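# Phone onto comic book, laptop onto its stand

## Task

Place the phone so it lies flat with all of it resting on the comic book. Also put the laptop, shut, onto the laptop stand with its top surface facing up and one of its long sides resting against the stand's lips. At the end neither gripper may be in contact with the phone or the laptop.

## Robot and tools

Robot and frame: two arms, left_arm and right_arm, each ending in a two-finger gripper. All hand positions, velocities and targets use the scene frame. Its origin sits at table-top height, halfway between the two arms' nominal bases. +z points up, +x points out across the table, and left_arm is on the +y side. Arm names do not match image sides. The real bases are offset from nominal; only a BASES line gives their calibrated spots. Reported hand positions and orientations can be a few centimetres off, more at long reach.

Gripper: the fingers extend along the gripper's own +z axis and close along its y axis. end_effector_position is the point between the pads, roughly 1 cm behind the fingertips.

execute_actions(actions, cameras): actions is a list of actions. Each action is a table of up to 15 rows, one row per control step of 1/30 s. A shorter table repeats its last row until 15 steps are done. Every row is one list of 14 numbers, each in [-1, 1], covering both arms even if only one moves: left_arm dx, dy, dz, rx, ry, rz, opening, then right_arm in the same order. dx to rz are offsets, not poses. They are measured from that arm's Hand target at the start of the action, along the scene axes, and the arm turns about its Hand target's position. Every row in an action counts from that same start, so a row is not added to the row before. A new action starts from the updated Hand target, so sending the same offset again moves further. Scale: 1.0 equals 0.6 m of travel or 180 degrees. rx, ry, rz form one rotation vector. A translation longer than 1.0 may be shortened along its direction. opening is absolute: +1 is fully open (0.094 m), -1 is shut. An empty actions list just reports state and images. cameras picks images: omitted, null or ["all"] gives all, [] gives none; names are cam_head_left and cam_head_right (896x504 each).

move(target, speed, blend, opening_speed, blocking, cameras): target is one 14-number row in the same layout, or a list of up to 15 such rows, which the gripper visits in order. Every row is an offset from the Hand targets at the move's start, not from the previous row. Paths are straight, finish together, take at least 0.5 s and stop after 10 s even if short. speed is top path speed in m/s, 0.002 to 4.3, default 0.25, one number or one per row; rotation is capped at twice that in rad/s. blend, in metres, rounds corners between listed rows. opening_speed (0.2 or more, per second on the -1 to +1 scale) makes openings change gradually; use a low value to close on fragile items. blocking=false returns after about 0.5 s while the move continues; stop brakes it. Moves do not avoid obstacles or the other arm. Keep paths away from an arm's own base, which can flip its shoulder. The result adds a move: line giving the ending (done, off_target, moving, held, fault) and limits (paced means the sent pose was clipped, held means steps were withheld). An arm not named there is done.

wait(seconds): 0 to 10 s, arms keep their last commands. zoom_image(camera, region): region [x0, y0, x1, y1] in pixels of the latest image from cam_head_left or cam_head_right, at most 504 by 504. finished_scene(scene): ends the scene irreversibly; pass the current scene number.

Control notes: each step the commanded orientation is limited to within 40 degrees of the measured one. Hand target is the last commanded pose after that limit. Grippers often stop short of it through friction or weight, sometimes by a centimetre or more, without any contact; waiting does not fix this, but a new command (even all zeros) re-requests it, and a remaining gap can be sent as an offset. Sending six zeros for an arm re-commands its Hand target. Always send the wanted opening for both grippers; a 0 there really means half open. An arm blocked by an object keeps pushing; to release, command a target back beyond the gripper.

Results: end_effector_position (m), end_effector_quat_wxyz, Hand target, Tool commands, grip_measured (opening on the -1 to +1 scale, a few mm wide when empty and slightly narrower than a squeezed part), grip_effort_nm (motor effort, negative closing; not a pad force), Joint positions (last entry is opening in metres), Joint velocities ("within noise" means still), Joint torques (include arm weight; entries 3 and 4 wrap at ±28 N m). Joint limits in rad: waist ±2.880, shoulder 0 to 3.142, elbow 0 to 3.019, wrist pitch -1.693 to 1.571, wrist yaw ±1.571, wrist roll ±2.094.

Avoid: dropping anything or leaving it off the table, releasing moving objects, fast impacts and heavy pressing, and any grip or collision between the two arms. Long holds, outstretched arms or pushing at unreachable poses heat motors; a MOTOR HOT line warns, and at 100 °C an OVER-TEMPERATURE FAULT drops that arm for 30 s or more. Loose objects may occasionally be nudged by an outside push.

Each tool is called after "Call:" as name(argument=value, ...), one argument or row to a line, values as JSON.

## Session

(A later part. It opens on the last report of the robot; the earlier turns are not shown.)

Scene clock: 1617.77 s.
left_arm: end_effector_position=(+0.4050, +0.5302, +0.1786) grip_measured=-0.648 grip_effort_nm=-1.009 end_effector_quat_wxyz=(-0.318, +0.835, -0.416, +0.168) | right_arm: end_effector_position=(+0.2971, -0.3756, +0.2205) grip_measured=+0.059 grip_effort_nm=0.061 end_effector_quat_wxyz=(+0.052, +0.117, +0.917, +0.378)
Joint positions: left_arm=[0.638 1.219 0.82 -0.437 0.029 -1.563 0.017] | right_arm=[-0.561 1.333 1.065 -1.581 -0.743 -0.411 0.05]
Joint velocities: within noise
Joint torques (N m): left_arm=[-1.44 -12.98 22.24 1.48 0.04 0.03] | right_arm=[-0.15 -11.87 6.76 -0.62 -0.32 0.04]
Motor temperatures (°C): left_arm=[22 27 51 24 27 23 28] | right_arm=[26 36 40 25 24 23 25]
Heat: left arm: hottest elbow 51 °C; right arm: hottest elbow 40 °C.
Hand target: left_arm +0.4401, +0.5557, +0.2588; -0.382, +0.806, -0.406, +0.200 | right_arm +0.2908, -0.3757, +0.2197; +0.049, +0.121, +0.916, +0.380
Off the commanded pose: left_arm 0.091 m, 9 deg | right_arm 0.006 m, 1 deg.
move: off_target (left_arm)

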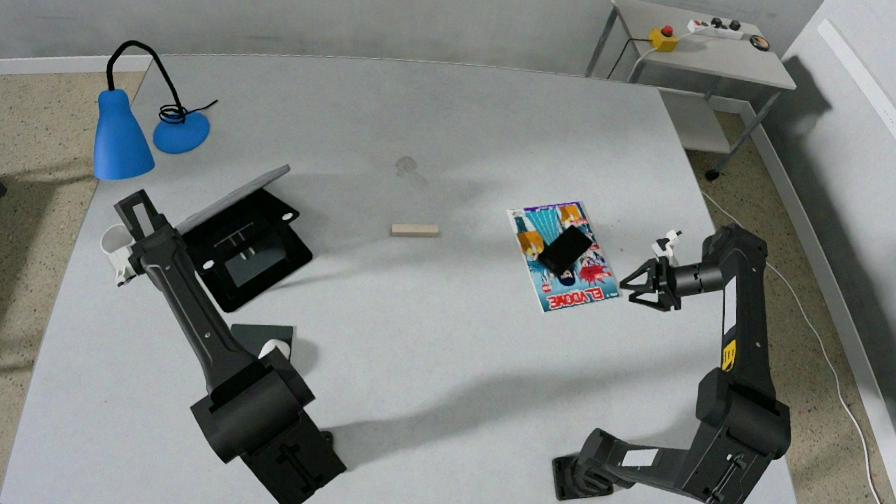

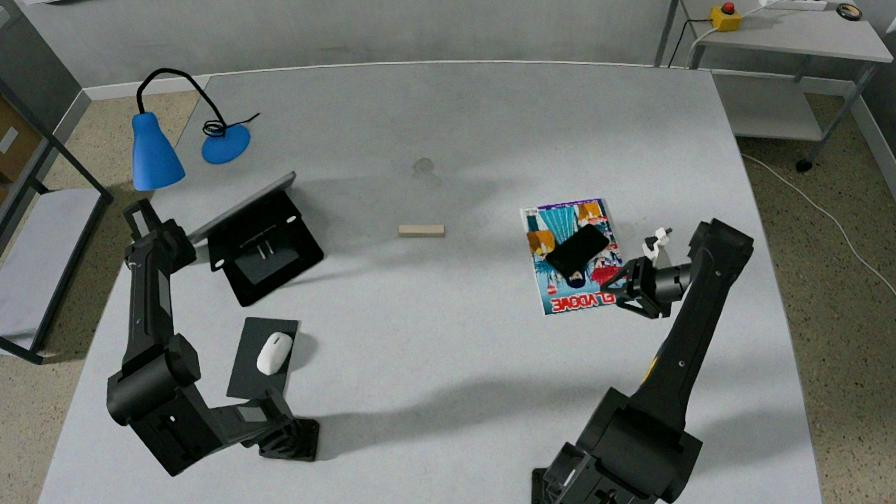

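Call:
move(
  target=[-0.036,-0.03,-0.175,0.062,-0.078,0,-0.95,0,0,0,0,0,0,0.06],
  speed=0.08,
)

Call:
zoom_image(
  camera="cam_head_left",
  region=[110, 150, 310, 310],
)

Call:
zoom_image(
  camera="cam_head_right",
  region=[130, 150, 330, 310],
)

Scene clock: 1627.83 s.
left_arm: end_effector_position=(+0.4055, +0.5317, +0.1327) grip_measured=-0.648 grip_effort_nm=-1.009 end_effector_quat_wxyz=(-0.478, +0.752, -0.388, +0.235) | right_arm: end_effector_position=(+0.2971, -0.3756, +0.2205) grip_measured=+0.059 grip_effort_nm=0.066 end_effector_quat_wxyz=(+0.052, +0.117, +0.917, +0.378)
Joint positions: left_arm=[0.639 1.3 0.498 0.356 0.027 -1.539 0.017] | right_arm=[-0.561 1.333 1.065 -1.581 -0.743 -0.411 0.05]
Joint velocities: within noise
Joint torques (N m): left_arm=[-1.79 -8.76 10.59 4.18 0.06 -0.13] | right_arm=[-0.15 -11.87 6.75 -0.61 -0.32 0.04]
Motor temperatures (°C): left_arm=[22 27 53 24 27 23 29] | right_arm=[26 36 40 25 24 23 25]
Heat: left arm: hottest elbow 53 °C; right arm: hottest elbow 40 °C.
Hand target: left_arm +0.4185, +0.5376, +0.1537; -0.504, +0.735, -0.374, +0.256 | right_arm +0.2908, -0.3757, +0.2197; +0.049, +0.121, +0.916, +0.380
Off the commanded pose: left_arm 0.026 m, 5 deg | right_arm 0.006 m, 1 deg.
move: off_target (left_arm)

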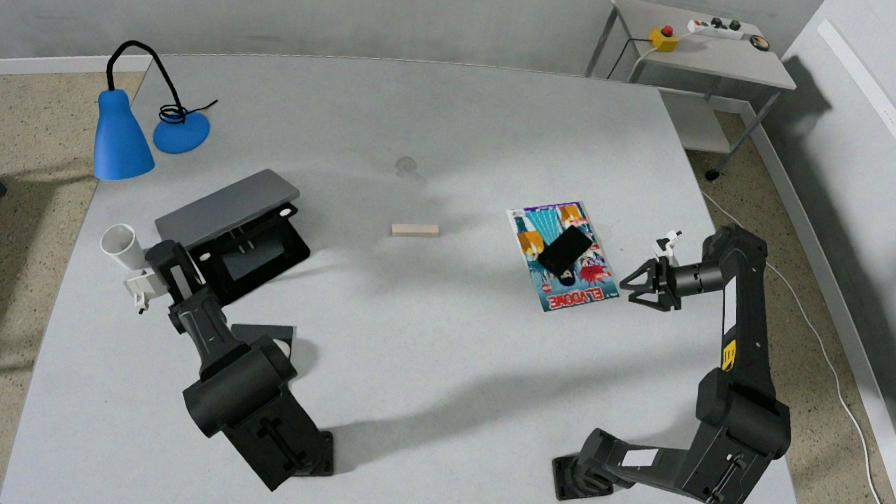

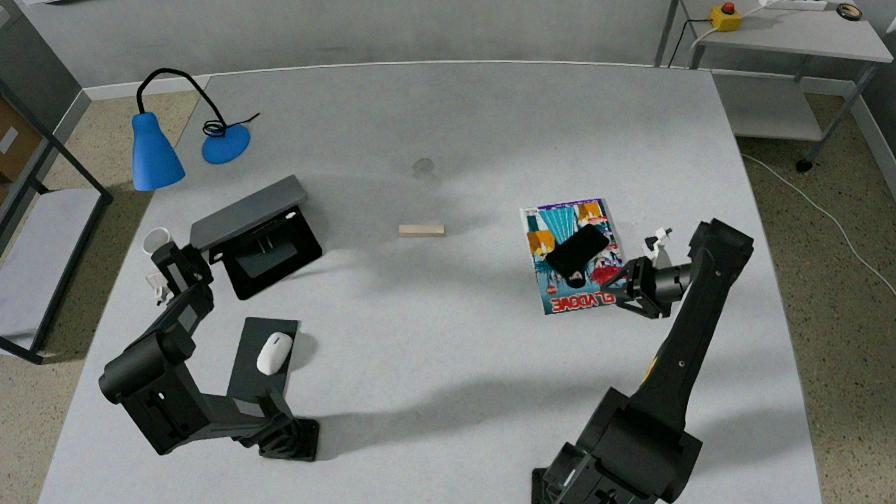

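Scaled by 2.520.

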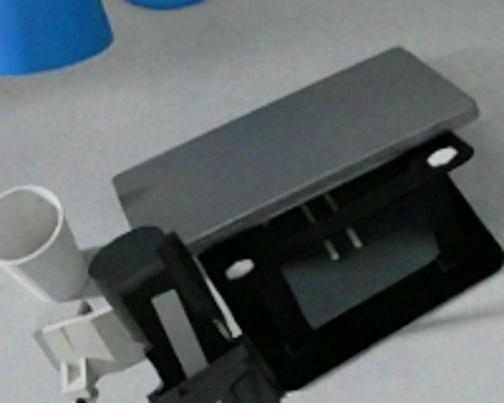

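Scaled by 2.520.

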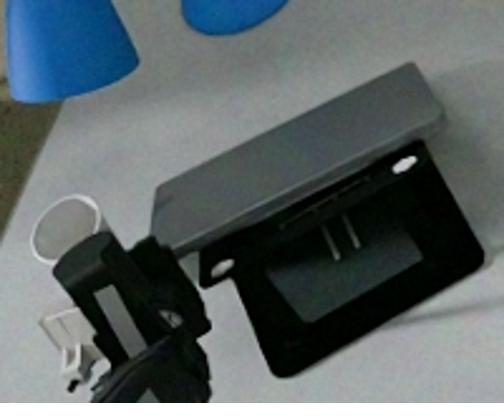

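Call:
move(
  target=[-0.005,-0.004,-0.04,0,0,0,-0.95,0,0,0,0,0,0,0.06],
  speed=0.05,
)

Call:
zoom_image(
  camera="cam_head_left",
  region=[110, 150, 310, 310],
)

Call:
zoom_image(
  camera="cam_head_right",
  region=[130, 150, 330, 310],
)

Scene clock: 1636.50 s.
left_arm: end_effector_position=(+0.4072, +0.5319, +0.1158) grip_measured=-0.648 grip_effort_nm=-1.004 end_effector_quat_wxyz=(-0.484, +0.749, -0.380, +0.245) | right_arm: end_effector_position=(+0.2971, -0.3756, +0.2205) grip_measured=+0.059 grip_effort_nm=0.066 end_effector_quat_wxyz=(+0.052, +0.117, +0.917, +0.378)
Joint positions: left_arm=[0.639 1.367 0.471 0.473 0.032 -1.556 0.017] | right_arm=[-0.561 1.333 1.065 -1.581 -0.743 -0.411 0.05]
Joint velocities: within noise
Joint torques (N m): left_arm=[-1.55 -9.64 9.06 3.3 -0.16 0.02] | right_arm=[-0.15 -11.87 6.76 -0.62 -0.32 0.04]
Motor temperatures (°C): left_arm=[22 27 51 24 27 23 29] | right_arm=[26 36 40 25 24 23 25]
Heat: left arm: hottest elbow 51 °C; right arm: hottest elbow 40 °C.
Hand target: left_arm +0.4155, +0.5353, +0.1298; -0.504, +0.735, -0.373, +0.256 | right_arm +0.2908, -0.3757, +0.2197; +0.049, +0.121, +0.916, +0.380
Off the commanded pose: left_arm 0.017 m, 3 deg | right_arm 0.006 m, 1 deg.
move: off_target (left_arm)

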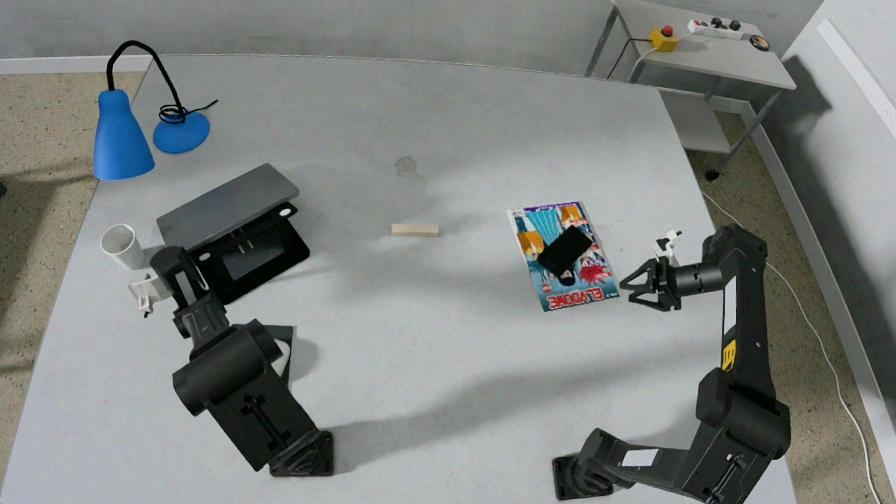

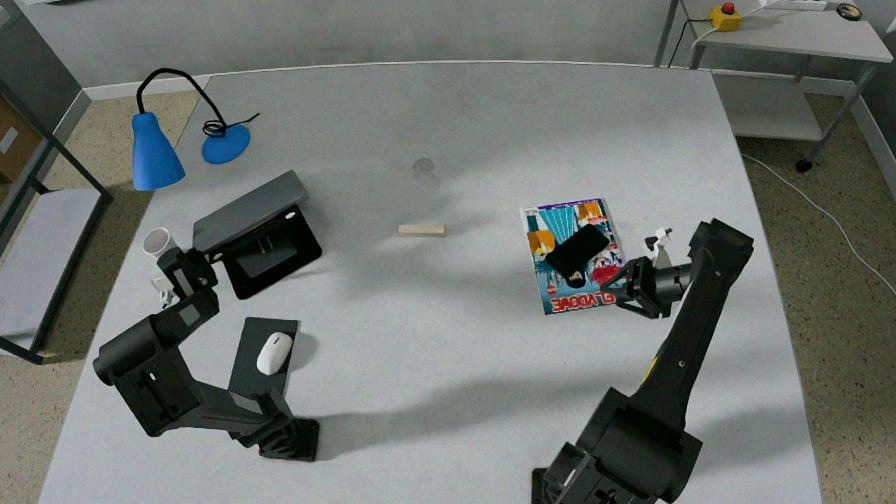

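Scaled by 2.520.

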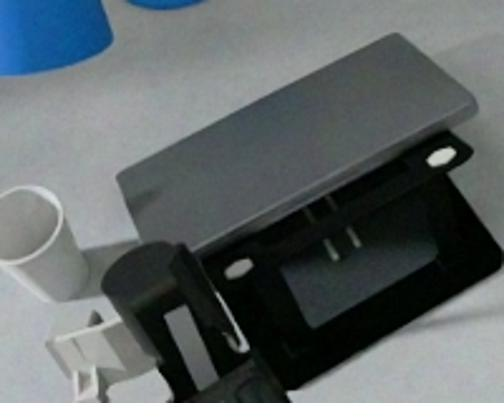

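Scaled by 2.520.

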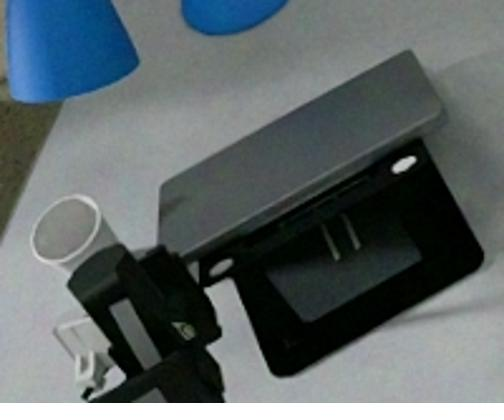

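Call:
move(
  target=[
    [-0.012,-0.006,-0.02,0,0,0,-0.95,0,0,0,0,0,0,0.06],
    [-0.012,-0.006,-0.02,0,0,0,-0.2,0,0,0,0,0,0,0.06],
  ],
  speed=0.05,
  opening_speed=0.3,
  cameras=[],
)

Call:
move(
  target=[
    [-0.11,-0.08,0.065,0,0,0,-0.2,0,0,0,0,0,0,0.06],
    [-0.13,-0.16,0.2,0,0,0,-0.2,0,0,0,0,0,0,0.06],
  ],
  speed=[0.08,0.2],
)

Call:
zoom_image(
  camera="cam_head_left",
  region=[150, 150, 310, 310],
)

Call:
zoom_image(
  camera="cam_head_right",
  region=[180, 150, 340, 310],
)

Scene clock: 1658.07 s.
left_arm: end_effector_position=(+0.4076, +0.5322, +0.1178) grip_measured=-0.203 grip_effort_nm=0.129 end_effector_quat_wxyz=(-0.500, +0.739, -0.373, +0.255) | right_arm: end_effector_position=(+0.2971, -0.3756, +0.2205) grip_measured=+0.059 grip_effort_nm=0.066 end_effector_quat_wxyz=(+0.052, +0.117, +0.917, +0.378)
Joint positions: left_arm=[0.639 1.385 0.455 0.55 0.033 -1.562 0.037] | right_arm=[-0.561 1.333 1.065 -1.581 -0.743 -0.411 0.05]
Joint velocities: within noise
Joint torques (N m): left_arm=[-1.26 -10.23 7.41 2.73 0 0.17] | right_arm=[-0.21 -11.87 6.75 -0.64 -0.32 0.04]
Motor temperatures (°C): left_arm=[22 27 48 24 27 23 29] | right_arm=[26 36 40 25 24 23 25]
Heat: left arm: hottest elbow 48 °C; right arm: hottest elbow 40 °C.
Hand target: left_arm +0.4083, +0.5316, +0.1178; -0.504, +0.735, -0.374, +0.256 | right_arm +0.2908, -0.3757, +0.2197; +0.049, +0.121, +0.916, +0.380
Off the commanded pose: left_arm 0.001 m, 1 deg | right_arm 0.006 m, 1 deg.
move: done
No camera images: "cameras" was empty.

Scene clock: 1660.60 s.
left_arm: end_effector_position=(+0.3135, +0.4312, +0.1898) grip_measured=-0.202 grip_effort_nm=0.129 end_effector_quat_wxyz=(-0.479, +0.754, -0.384, +0.235) | right_arm: end_effector_position=(+0.2971, -0.3756, +0.2205) grip_measured=+0.059 grip_effort_nm=0.071 end_effector_quat_wxyz=(+0.052, +0.117, +0.917, +0.378)
Joint positions: left_arm=[0.514 0.618 0.328 -0.158 -0.092 -1.6 0.037] | right_arm=[-0.561 1.333 1.065 -1.581 -0.743 -0.411 0.05]
Joint velocities: within noise
Joint torques (N m): left_arm=[-2.32 -2.78 18.93 1.43 -0.24 0.03] | right_arm=[-0.21 -11.87 6.76 -0.65 -0.32 0.04]
Motor temperatures (°C): left_arm=[22 27 47 24 27 23 29] | right_arm=[26 36 40 25 24 23 25]
Heat: left arm: hottest elbow 47 °C; right arm: hottest elbow 40 °C.
Hand target: left_arm +0.3304, +0.4356, +0.2377; -0.504, +0.735, -0.374, +0.256 | right_arm +0.2908, -0.3757, +0.2197; +0.049, +0.121, +0.916, +0.380
Off the commanded pose: left_arm 0.051 m, 5 deg | right_arm 0.006 m, 1 deg.
move: off_target (left_arm)

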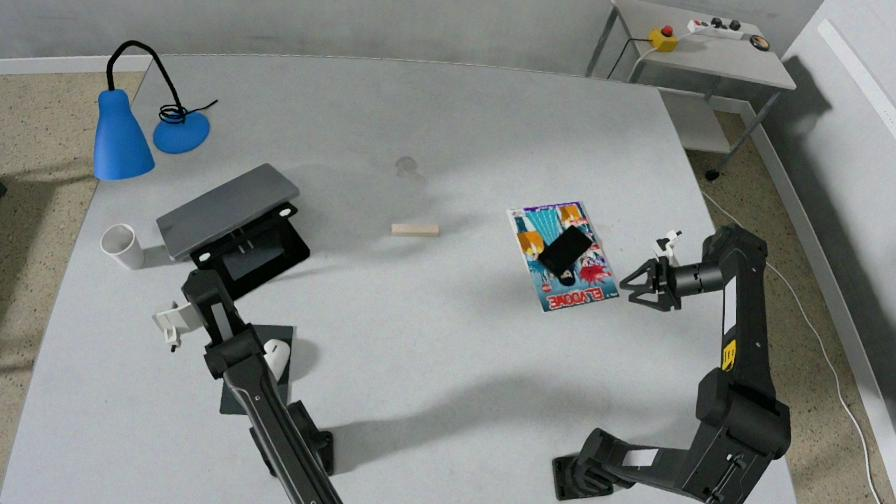

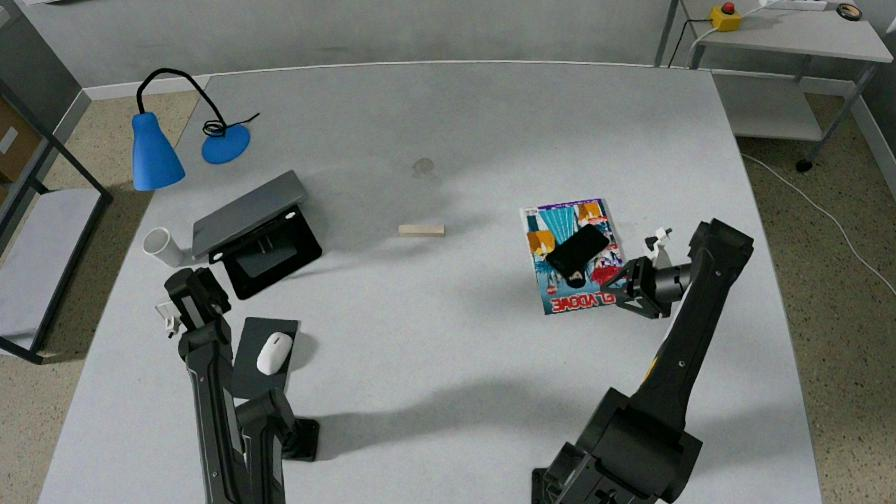

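Scaled by 3.150.

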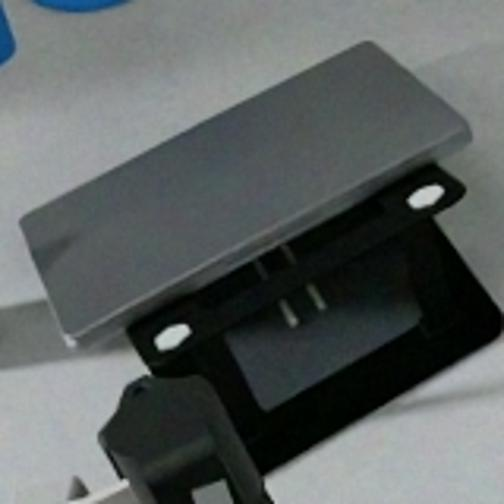

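Scaled by 3.150.

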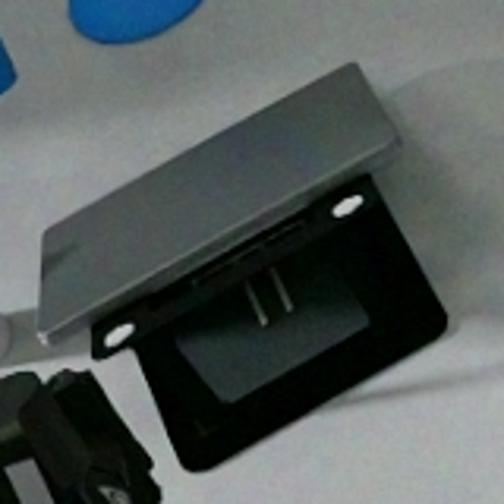

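Call:
zoom_image(
  camera="cam_head_left",
  region=[125, 195, 205, 275],
)

Call:
zoom_image(
  camera="cam_head_left",
  region=[240, 150, 400, 310],
)

Call:
zoom_image(
  camera="cam_head_right",
  region=[180, 165, 310, 295],
)

Scaled by 6.300.

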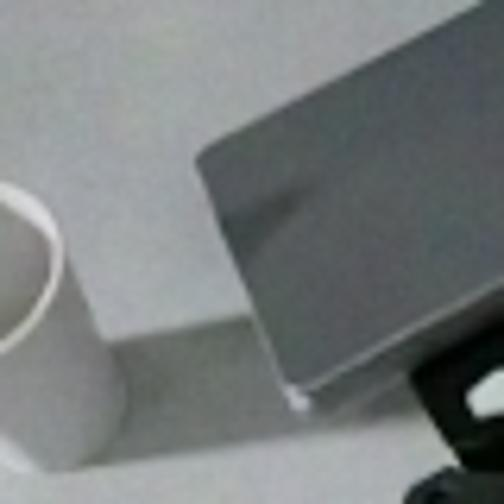

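Scaled by 3.150.

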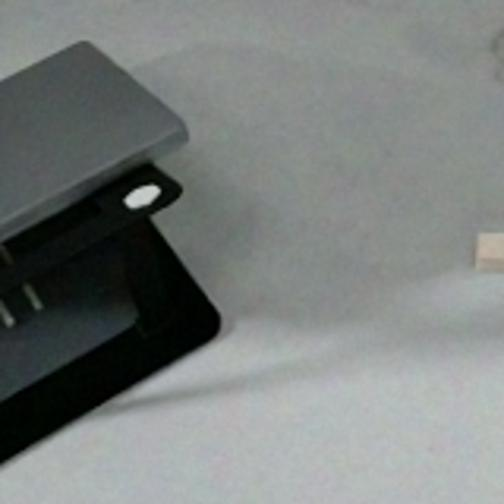

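Scaled by 3.877.

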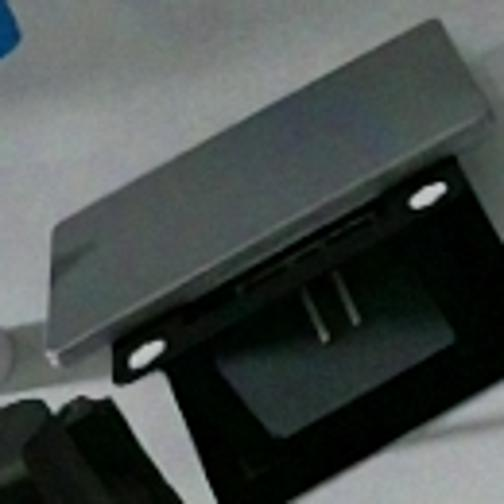

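Call:
move(
  target=[
    [0.05,0.107,-0.075,0,0,0,0.2,0,0,0,0,0,0,0.06],
    [0.165,0.185,-0.137,0,0,0,0.2,0,0,0,0,0,0,0.06],
    [0.165,0.185,-0.137,0,0,0,-0.95,0,0,0,0,0,0,0.06],
  ],
  speed=[0.15,0.06,0.06],
  opening_speed=0.5,
)

Call:
zoom_image(
  camera="cam_head_left",
  region=[110, 150, 310, 310],
)

Call:
zoom_image(
  camera="cam_head_right",
  region=[130, 150, 330, 310],
)

Scene clock: 1690.03 s.
left_arm: end_effector_position=(+0.4057, +0.5314, +0.1187) grip_measured=-0.651 grip_effort_nm=-1.004 end_effector_quat_wxyz=(-0.471, +0.758, -0.383, +0.239) | right_arm: end_effector_position=(+0.2971, -0.3756, +0.2205) grip_measured=+0.059 grip_effort_nm=0.066 end_effector_quat_wxyz=(+0.052, +0.117, +0.917, +0.378)
Joint positions: left_arm=[0.64 1.338 0.488 0.393 0.032 -1.556 0.016] | right_arm=[-0.561 1.333 1.065 -1.581 -0.743 -0.411 0.05]
Joint velocities: within noise
Joint torques (N m): left_arm=[-1.85 -10.46 14.15 2.55 -0.13 0.06] | right_arm=[-0.26 -11.87 6.75 -0.61 -0.32 0.04]
Motor temperatures (°C): left_arm=[22 27 49 24 27 23 28] | right_arm=[26 36 40 25 24 23 25]
Heat: left arm: hottest elbow 49 °C; right arm: hottest elbow 40 °C.
Hand target: left_arm +0.4293, +0.5465, +0.1554; -0.504, +0.735, -0.374, +0.256 | right_arm +0.2908, -0.3757, +0.2197; +0.049, +0.121, +0.916, +0.380
Off the commanded pose: left_arm 0.046 m, 5 deg | right_arm 0.006 m, 1 deg.
move: off_target (left_arm); target 3's new opening was sent with left_arm's hand 0.040 m and 4 deg from that target

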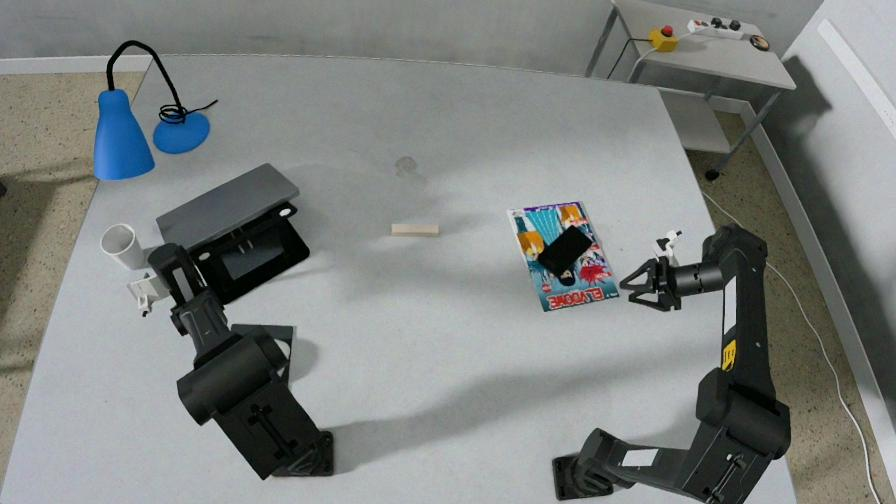

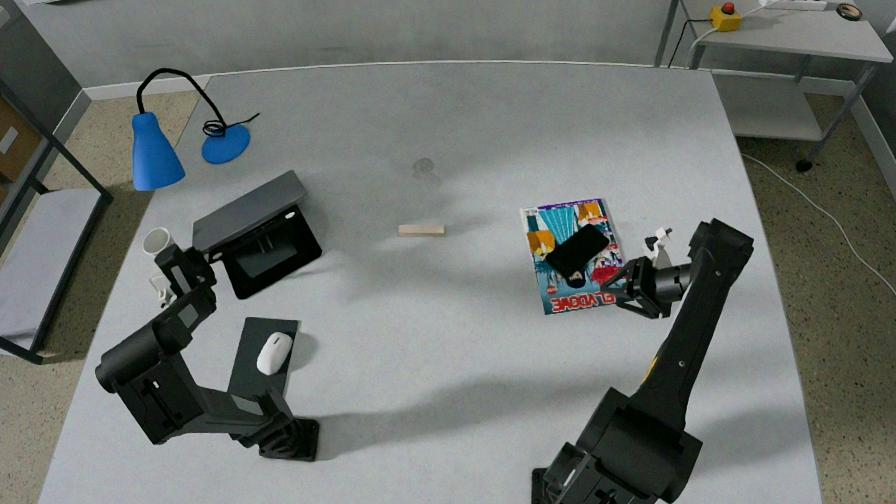

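Scaled by 2.520.

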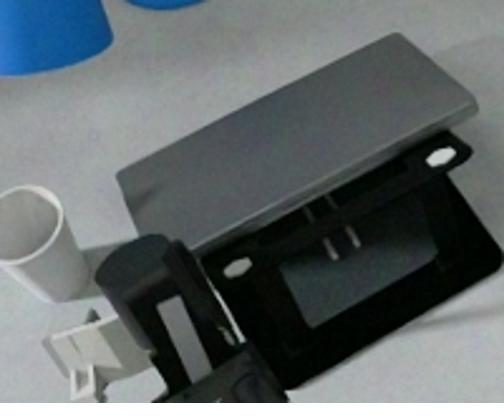

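Scaled by 2.520.

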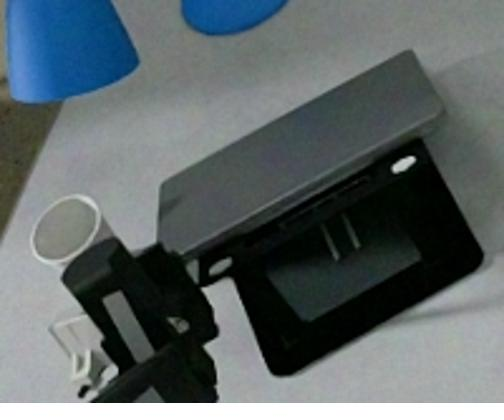

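Call:
move(
  target=[0.025,0.02,0.16,-0.062,0.078,0,-0.95,0,0,0,0,0,0,0.06],
  speed=0.08,
)

Call:
zoom_image(
  camera="cam_head_left",
  region=[165, 145, 305, 285],
)

Call:
zoom_image(
  camera="cam_head_right",
  region=[180, 155, 320, 295],
)

Scene clock: 1695.90 s.
left_arm: end_effector_position=(+0.4174, +0.5393, +0.1757) grip_measured=-0.652 grip_effort_nm=-1.009 end_effector_quat_wxyz=(-0.325, +0.830, -0.419, +0.171) | right_arm: end_effector_position=(+0.2971, -0.3756, +0.2205) grip_measured=+0.059 grip_effort_nm=0.071 end_effector_quat_wxyz=(+0.052, +0.117, +0.917, +0.378)
Joint positions: left_arm=[0.638 1.261 0.838 -0.397 0.033 -1.553 0.016] | right_arm=[-0.561 1.333 1.065 -1.581 -0.743 -0.411 0.05]
Joint velocities: within noise
Joint torques (N m): left_arm=[-2.14 -15.38 20.57 0.94 -0.08 -0.02] | right_arm=[-0.26 -11.87 6.76 -0.64 -0.32 0.04]
Motor temperatures (°C): left_arm=[22 27 50 24 27 23 28] | right_arm=[26 36 40 25 24 23 25]
Heat: left arm: hottest elbow 50 °C; right arm: hottest elbow 40 °C.
Hand target: left_arm +0.4443, +0.5586, +0.2515; -0.381, +0.806, -0.406, +0.200 | right_arm +0.2908, -0.3757, +0.2197; +0.049, +0.121, +0.916, +0.380
Off the commanded pose: left_arm 0.083 m, 8 deg | right_arm 0.006 m, 1 deg.
move: off_target (left_arm)

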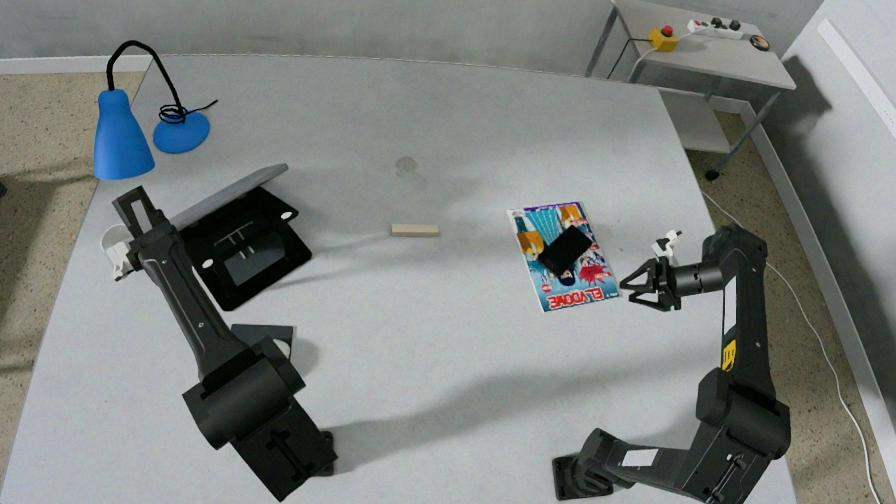

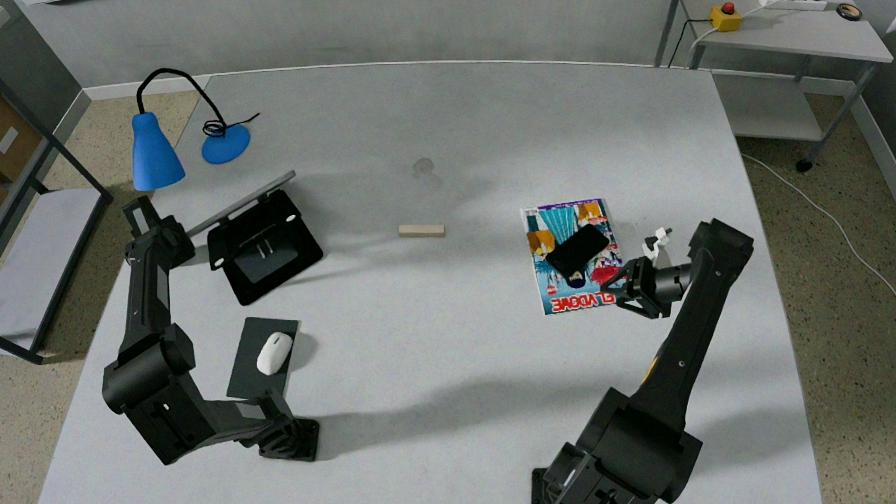

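Scaled by 3.600.

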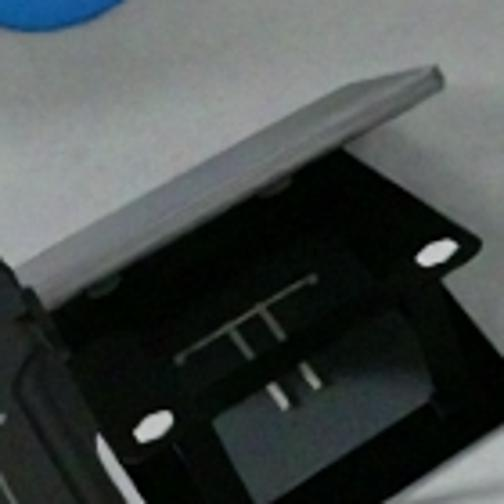

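Scaled by 3.600.

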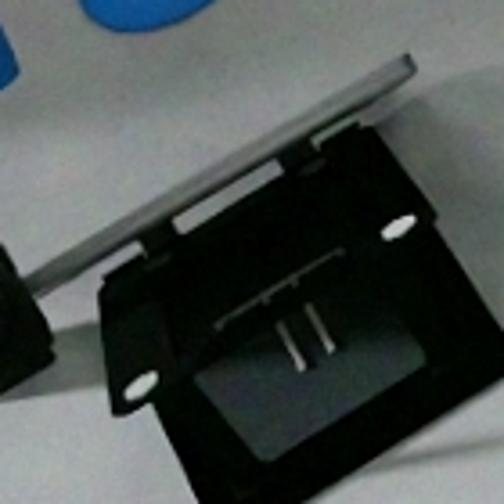

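Call:
move(
  target=[
    [-0.02,-0.016,0.06,0,0,0,-0.95,0,0,0,0,0,0,0.06],
    [-0.12,-0.095,0.06,0,0,0,-0.95,0,0,0,0,0,0,0.06],
  ],
  speed=0.06,
)

Call:
zoom_image(
  camera="cam_head_left",
  region=[165, 145, 305, 285],
)

Call:
zoom_image(
  camera="cam_head_right",
  region=[180, 155, 320, 295],
)

Scene clock: 1705.10 s.
left_arm: end_effector_position=(+0.3696, +0.5018, +0.2320) grip_measured=-0.652 grip_effort_nm=-1.013 end_effector_quat_wxyz=(-0.330, +0.827, -0.422, +0.170) | right_arm: end_effector_position=(+0.2971, -0.3756, +0.2205) grip_measured=+0.059 grip_effort_nm=0.071 end_effector_quat_wxyz=(+0.052, +0.117, +0.917, +0.378)
Joint positions: left_arm=[0.637 1.026 0.817 -0.602 0.029 -1.545 0.016] | right_arm=[-0.561 1.333 1.065 -1.581 -0.743 -0.411 0.05]
Joint velocities: within noise
Joint torques (N m): left_arm=[-1.26 -13.92 14.79 1.95 0.06 -0.13] | right_arm=[-0.09 -11.87 6.78 -0.62 -0.32 0.04]
Motor temperatures (°C): left_arm=[22 27 50 24 27 23 29] | right_arm=[26 36 40 25 24 23 25]
Heat: left arm: hottest elbow 50 °C; right arm: hottest elbow 40 °C.
Hand target: left_arm +0.3724, +0.5016, +0.2875; -0.381, +0.806, -0.406, +0.200 | right_arm +0.2908, -0.3757, +0.2197; +0.049, +0.121, +0.916, +0.380
Off the commanded pose: left_arm 0.056 m, 7 deg | right_arm 0.006 m, 1 deg.
move: off_target (left_arm)

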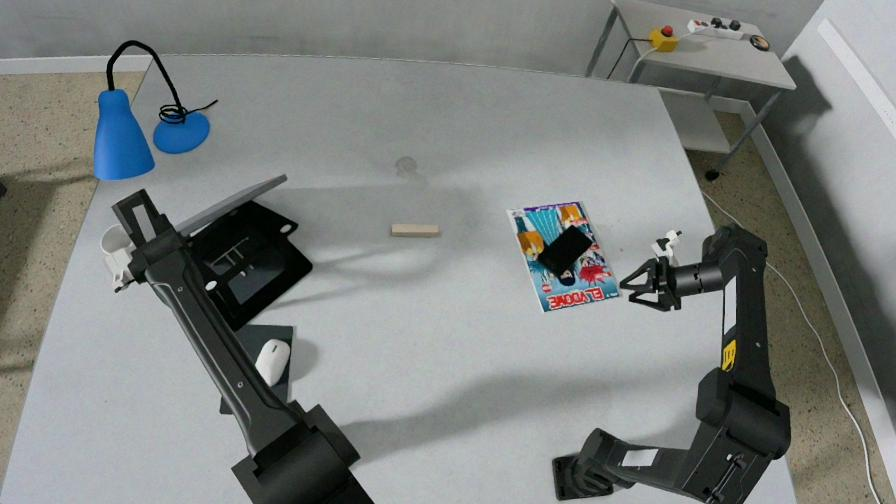

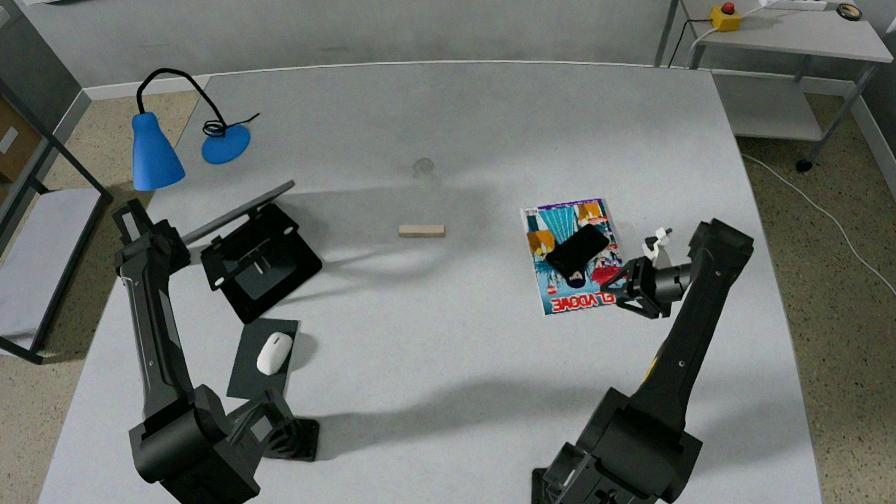

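Scaled by 3.600.

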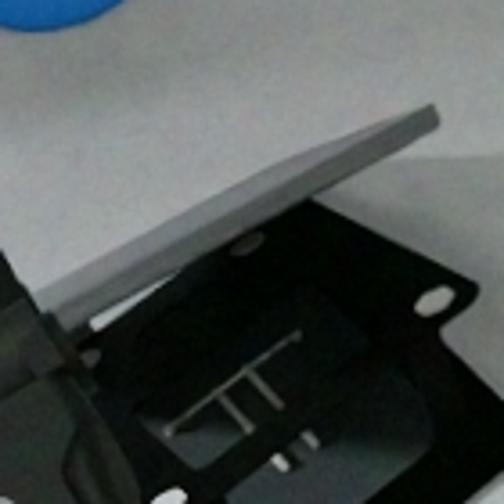

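Scaled by 3.600.

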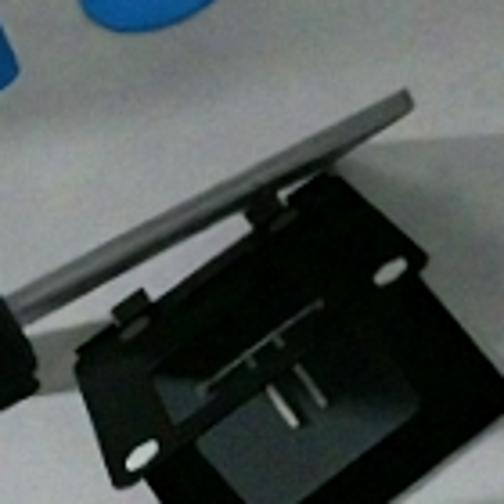

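Call:
move(
  target=[-0.055,0.02,-0.19,0.062,-0.078,0.02,-0.95,0,0,0,0,0,0,0.06],
  speed=0.08,
)

Call:
zoom_image(
  camera="cam_head_left",
  region=[130, 150, 330, 330],
)

Call:
zoom_image(
  camera="cam_head_right",
  region=[140, 150, 340, 330],
)

Scene clock: 1747.47 s.
left_arm: end_effector_position=(+0.3273, +0.5034, +0.1453) grip_measured=-0.653 grip_effort_nm=-1.009 end_effector_quat_wxyz=(-0.477, +0.768, -0.366, +0.222) | right_arm: end_effector_position=(+0.2971, -0.3756, +0.2205) grip_measured=+0.059 grip_effort_nm=0.066 end_effector_quat_wxyz=(+0.052, +0.117, +0.917, +0.378)
Joint positions: left_arm=[0.713 0.984 0.343 0.177 0.045 -1.539 0.016] | right_arm=[-0.561 1.333 1.065 -1.581 -0.743 -0.411 0.05]
Joint velocities: within noise
Joint torques (N m): left_arm=[-1.26 -5.71 12.21 4.18 0.21 -0.16] | right_arm=[-0.21 -11.87 6.75 -0.64 -0.32 0.04]
Motor temperatures (°C): left_arm=[22 27 48 24 27 23 29] | right_arm=[26 36 40 25 24 23 25]
Heat: left arm: hottest elbow 48 °C; right arm: hottest elbow 40 °C.
Hand target: left_arm +0.3393, +0.5136, +0.1736; -0.510, +0.747, -0.348, +0.244 | right_arm +0.2908, -0.3757, +0.2197; +0.049, +0.121, +0.916, +0.380
Off the commanded pose: left_arm 0.032 m, 6 deg | right_arm 0.006 m, 1 deg.
move: off_target (left_arm)

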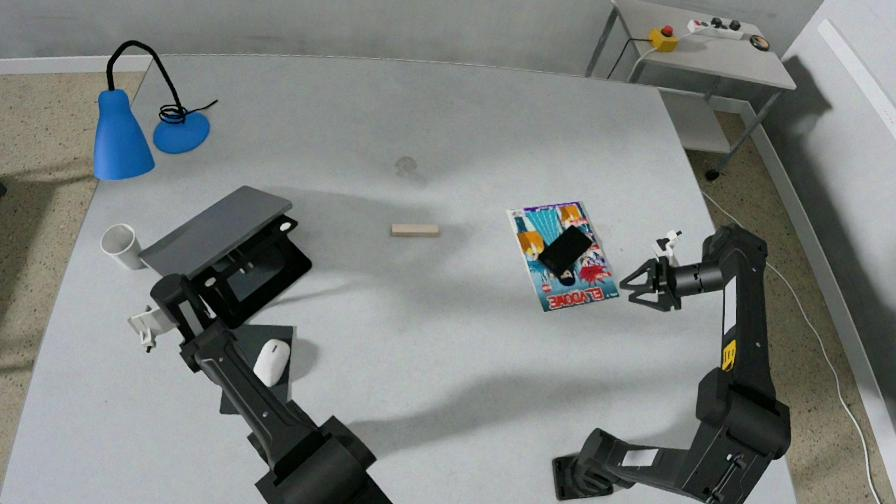

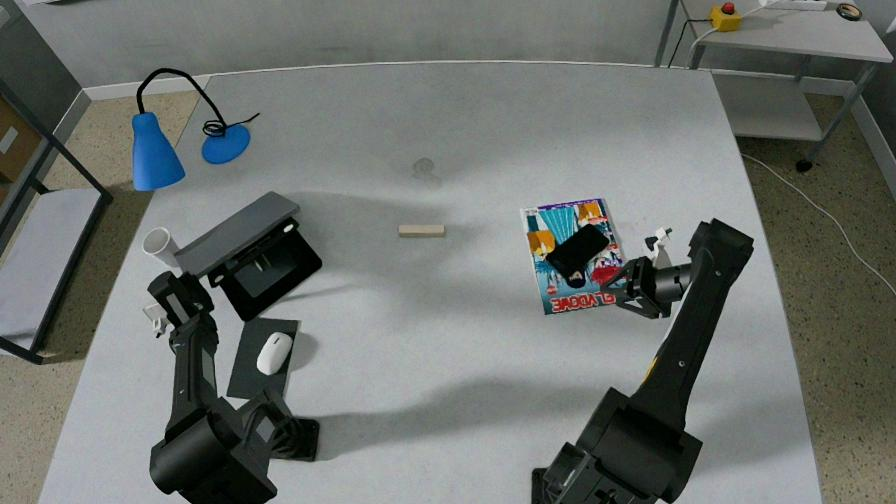

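Scaled by 2.520.

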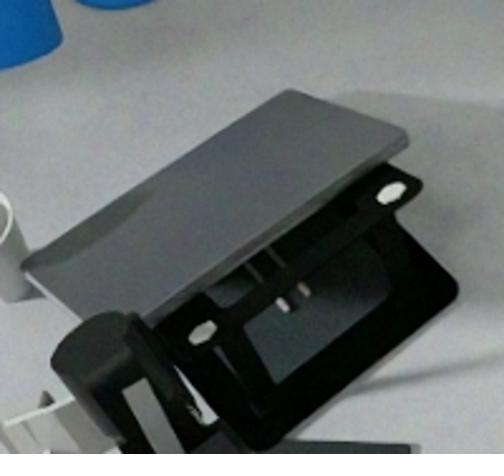

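Scaled by 2.520.

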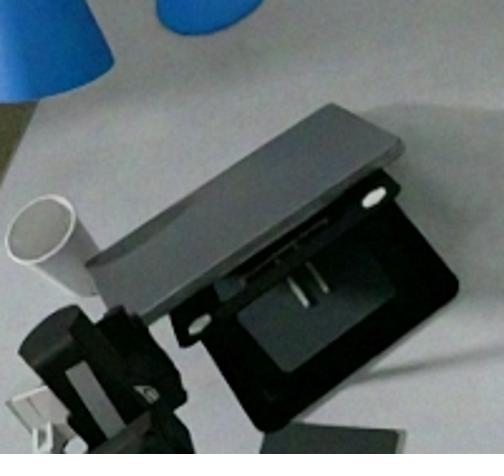

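Call:
move(
  target=[0,0,0,0,0,0,-0.95,0.0,0.93,0.0,-0.2095,-0.197,0.2569,0.0],
  speed=0.25,
)

Call:
zoom_image(
  camera="cam_head_left",
  region=[130, 150, 370, 350],
)

Call:
zoom_image(
  camera="cam_head_right",
  region=[140, 150, 380, 350],
)

Scene clock: 1763.50 s.
left_arm: end_effector_position=(+0.3272, +0.5034, +0.1452) grip_measured=-0.653 grip_effort_nm=-1.009 end_effector_quat_wxyz=(-0.477, +0.768, -0.366, +0.222) | right_arm: end_effector_position=(+0.2819, +0.1642, +0.2040) grip_measured=+0.001 grip_effort_nm=-0.081 end_effector_quat_wxyz=(+0.189, -0.370, +0.906, +0.076)
Joint positions: left_arm=[0.713 0.984 0.343 0.178 0.045 -1.539 0.016] | right_arm=[1.016 1.59 1.385 -0.967 0.099 0.225 0.047]
Joint velocities: within noise
Joint torques (N m): left_arm=[-1.44 -5.66 12.19 4.12 0.24 -0.14] | right_arm=[0.73 -15.68 13.41 0.53 0.17 0.11]
Motor temperatures (°C): left_arm=[22 27 48 25 27 23 30] | right_arm=[26 36 40 25 24 23 25]
Heat: left arm: hottest elbow 48 °C; right arm: hottest elbow 40 °C.
Hand target: left_arm +0.3393, +0.5136, +0.1735; -0.510, +0.747, -0.348, +0.244 | right_arm +0.2908, +0.1823, +0.2196; +0.200, -0.374, +0.902, +0.083
Off the commanded pose: left_arm 0.033 m, 6 deg | right_arm 0.026 m, 2 deg.
move: off_target (left_arm, right_arm)

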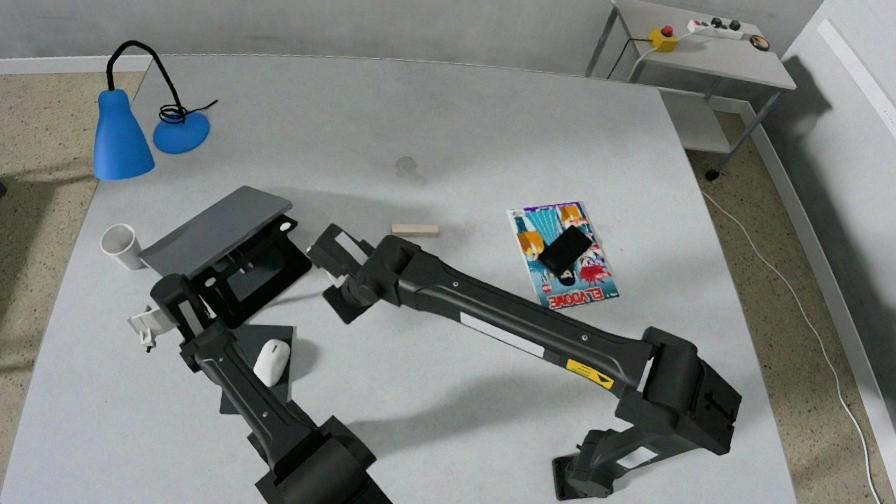

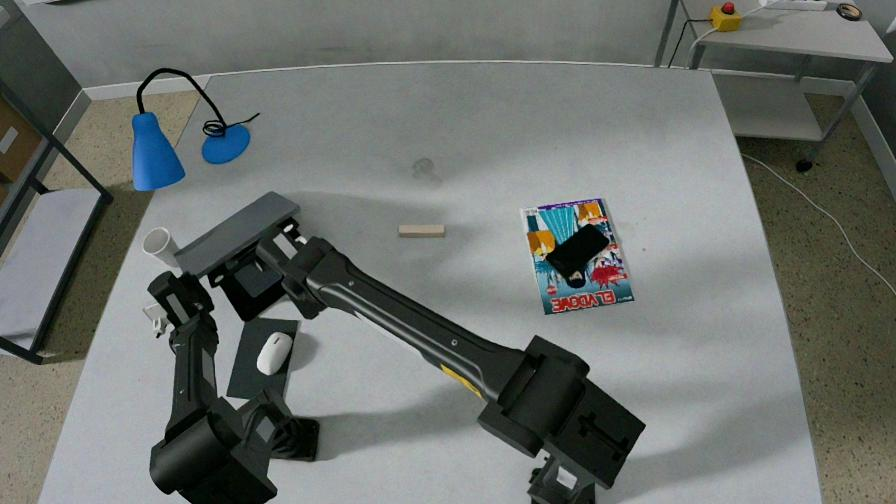

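Scaled by 2.100.

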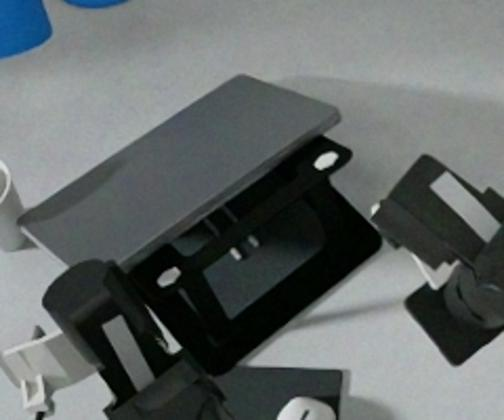

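Scaled by 2.100.

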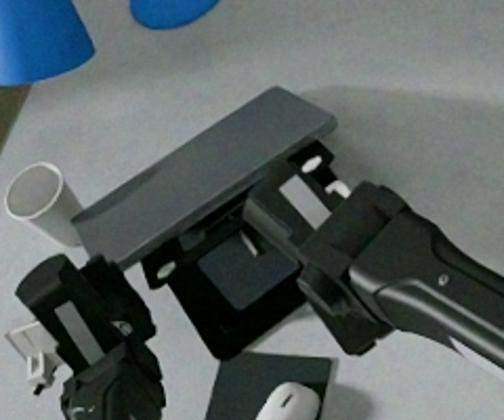

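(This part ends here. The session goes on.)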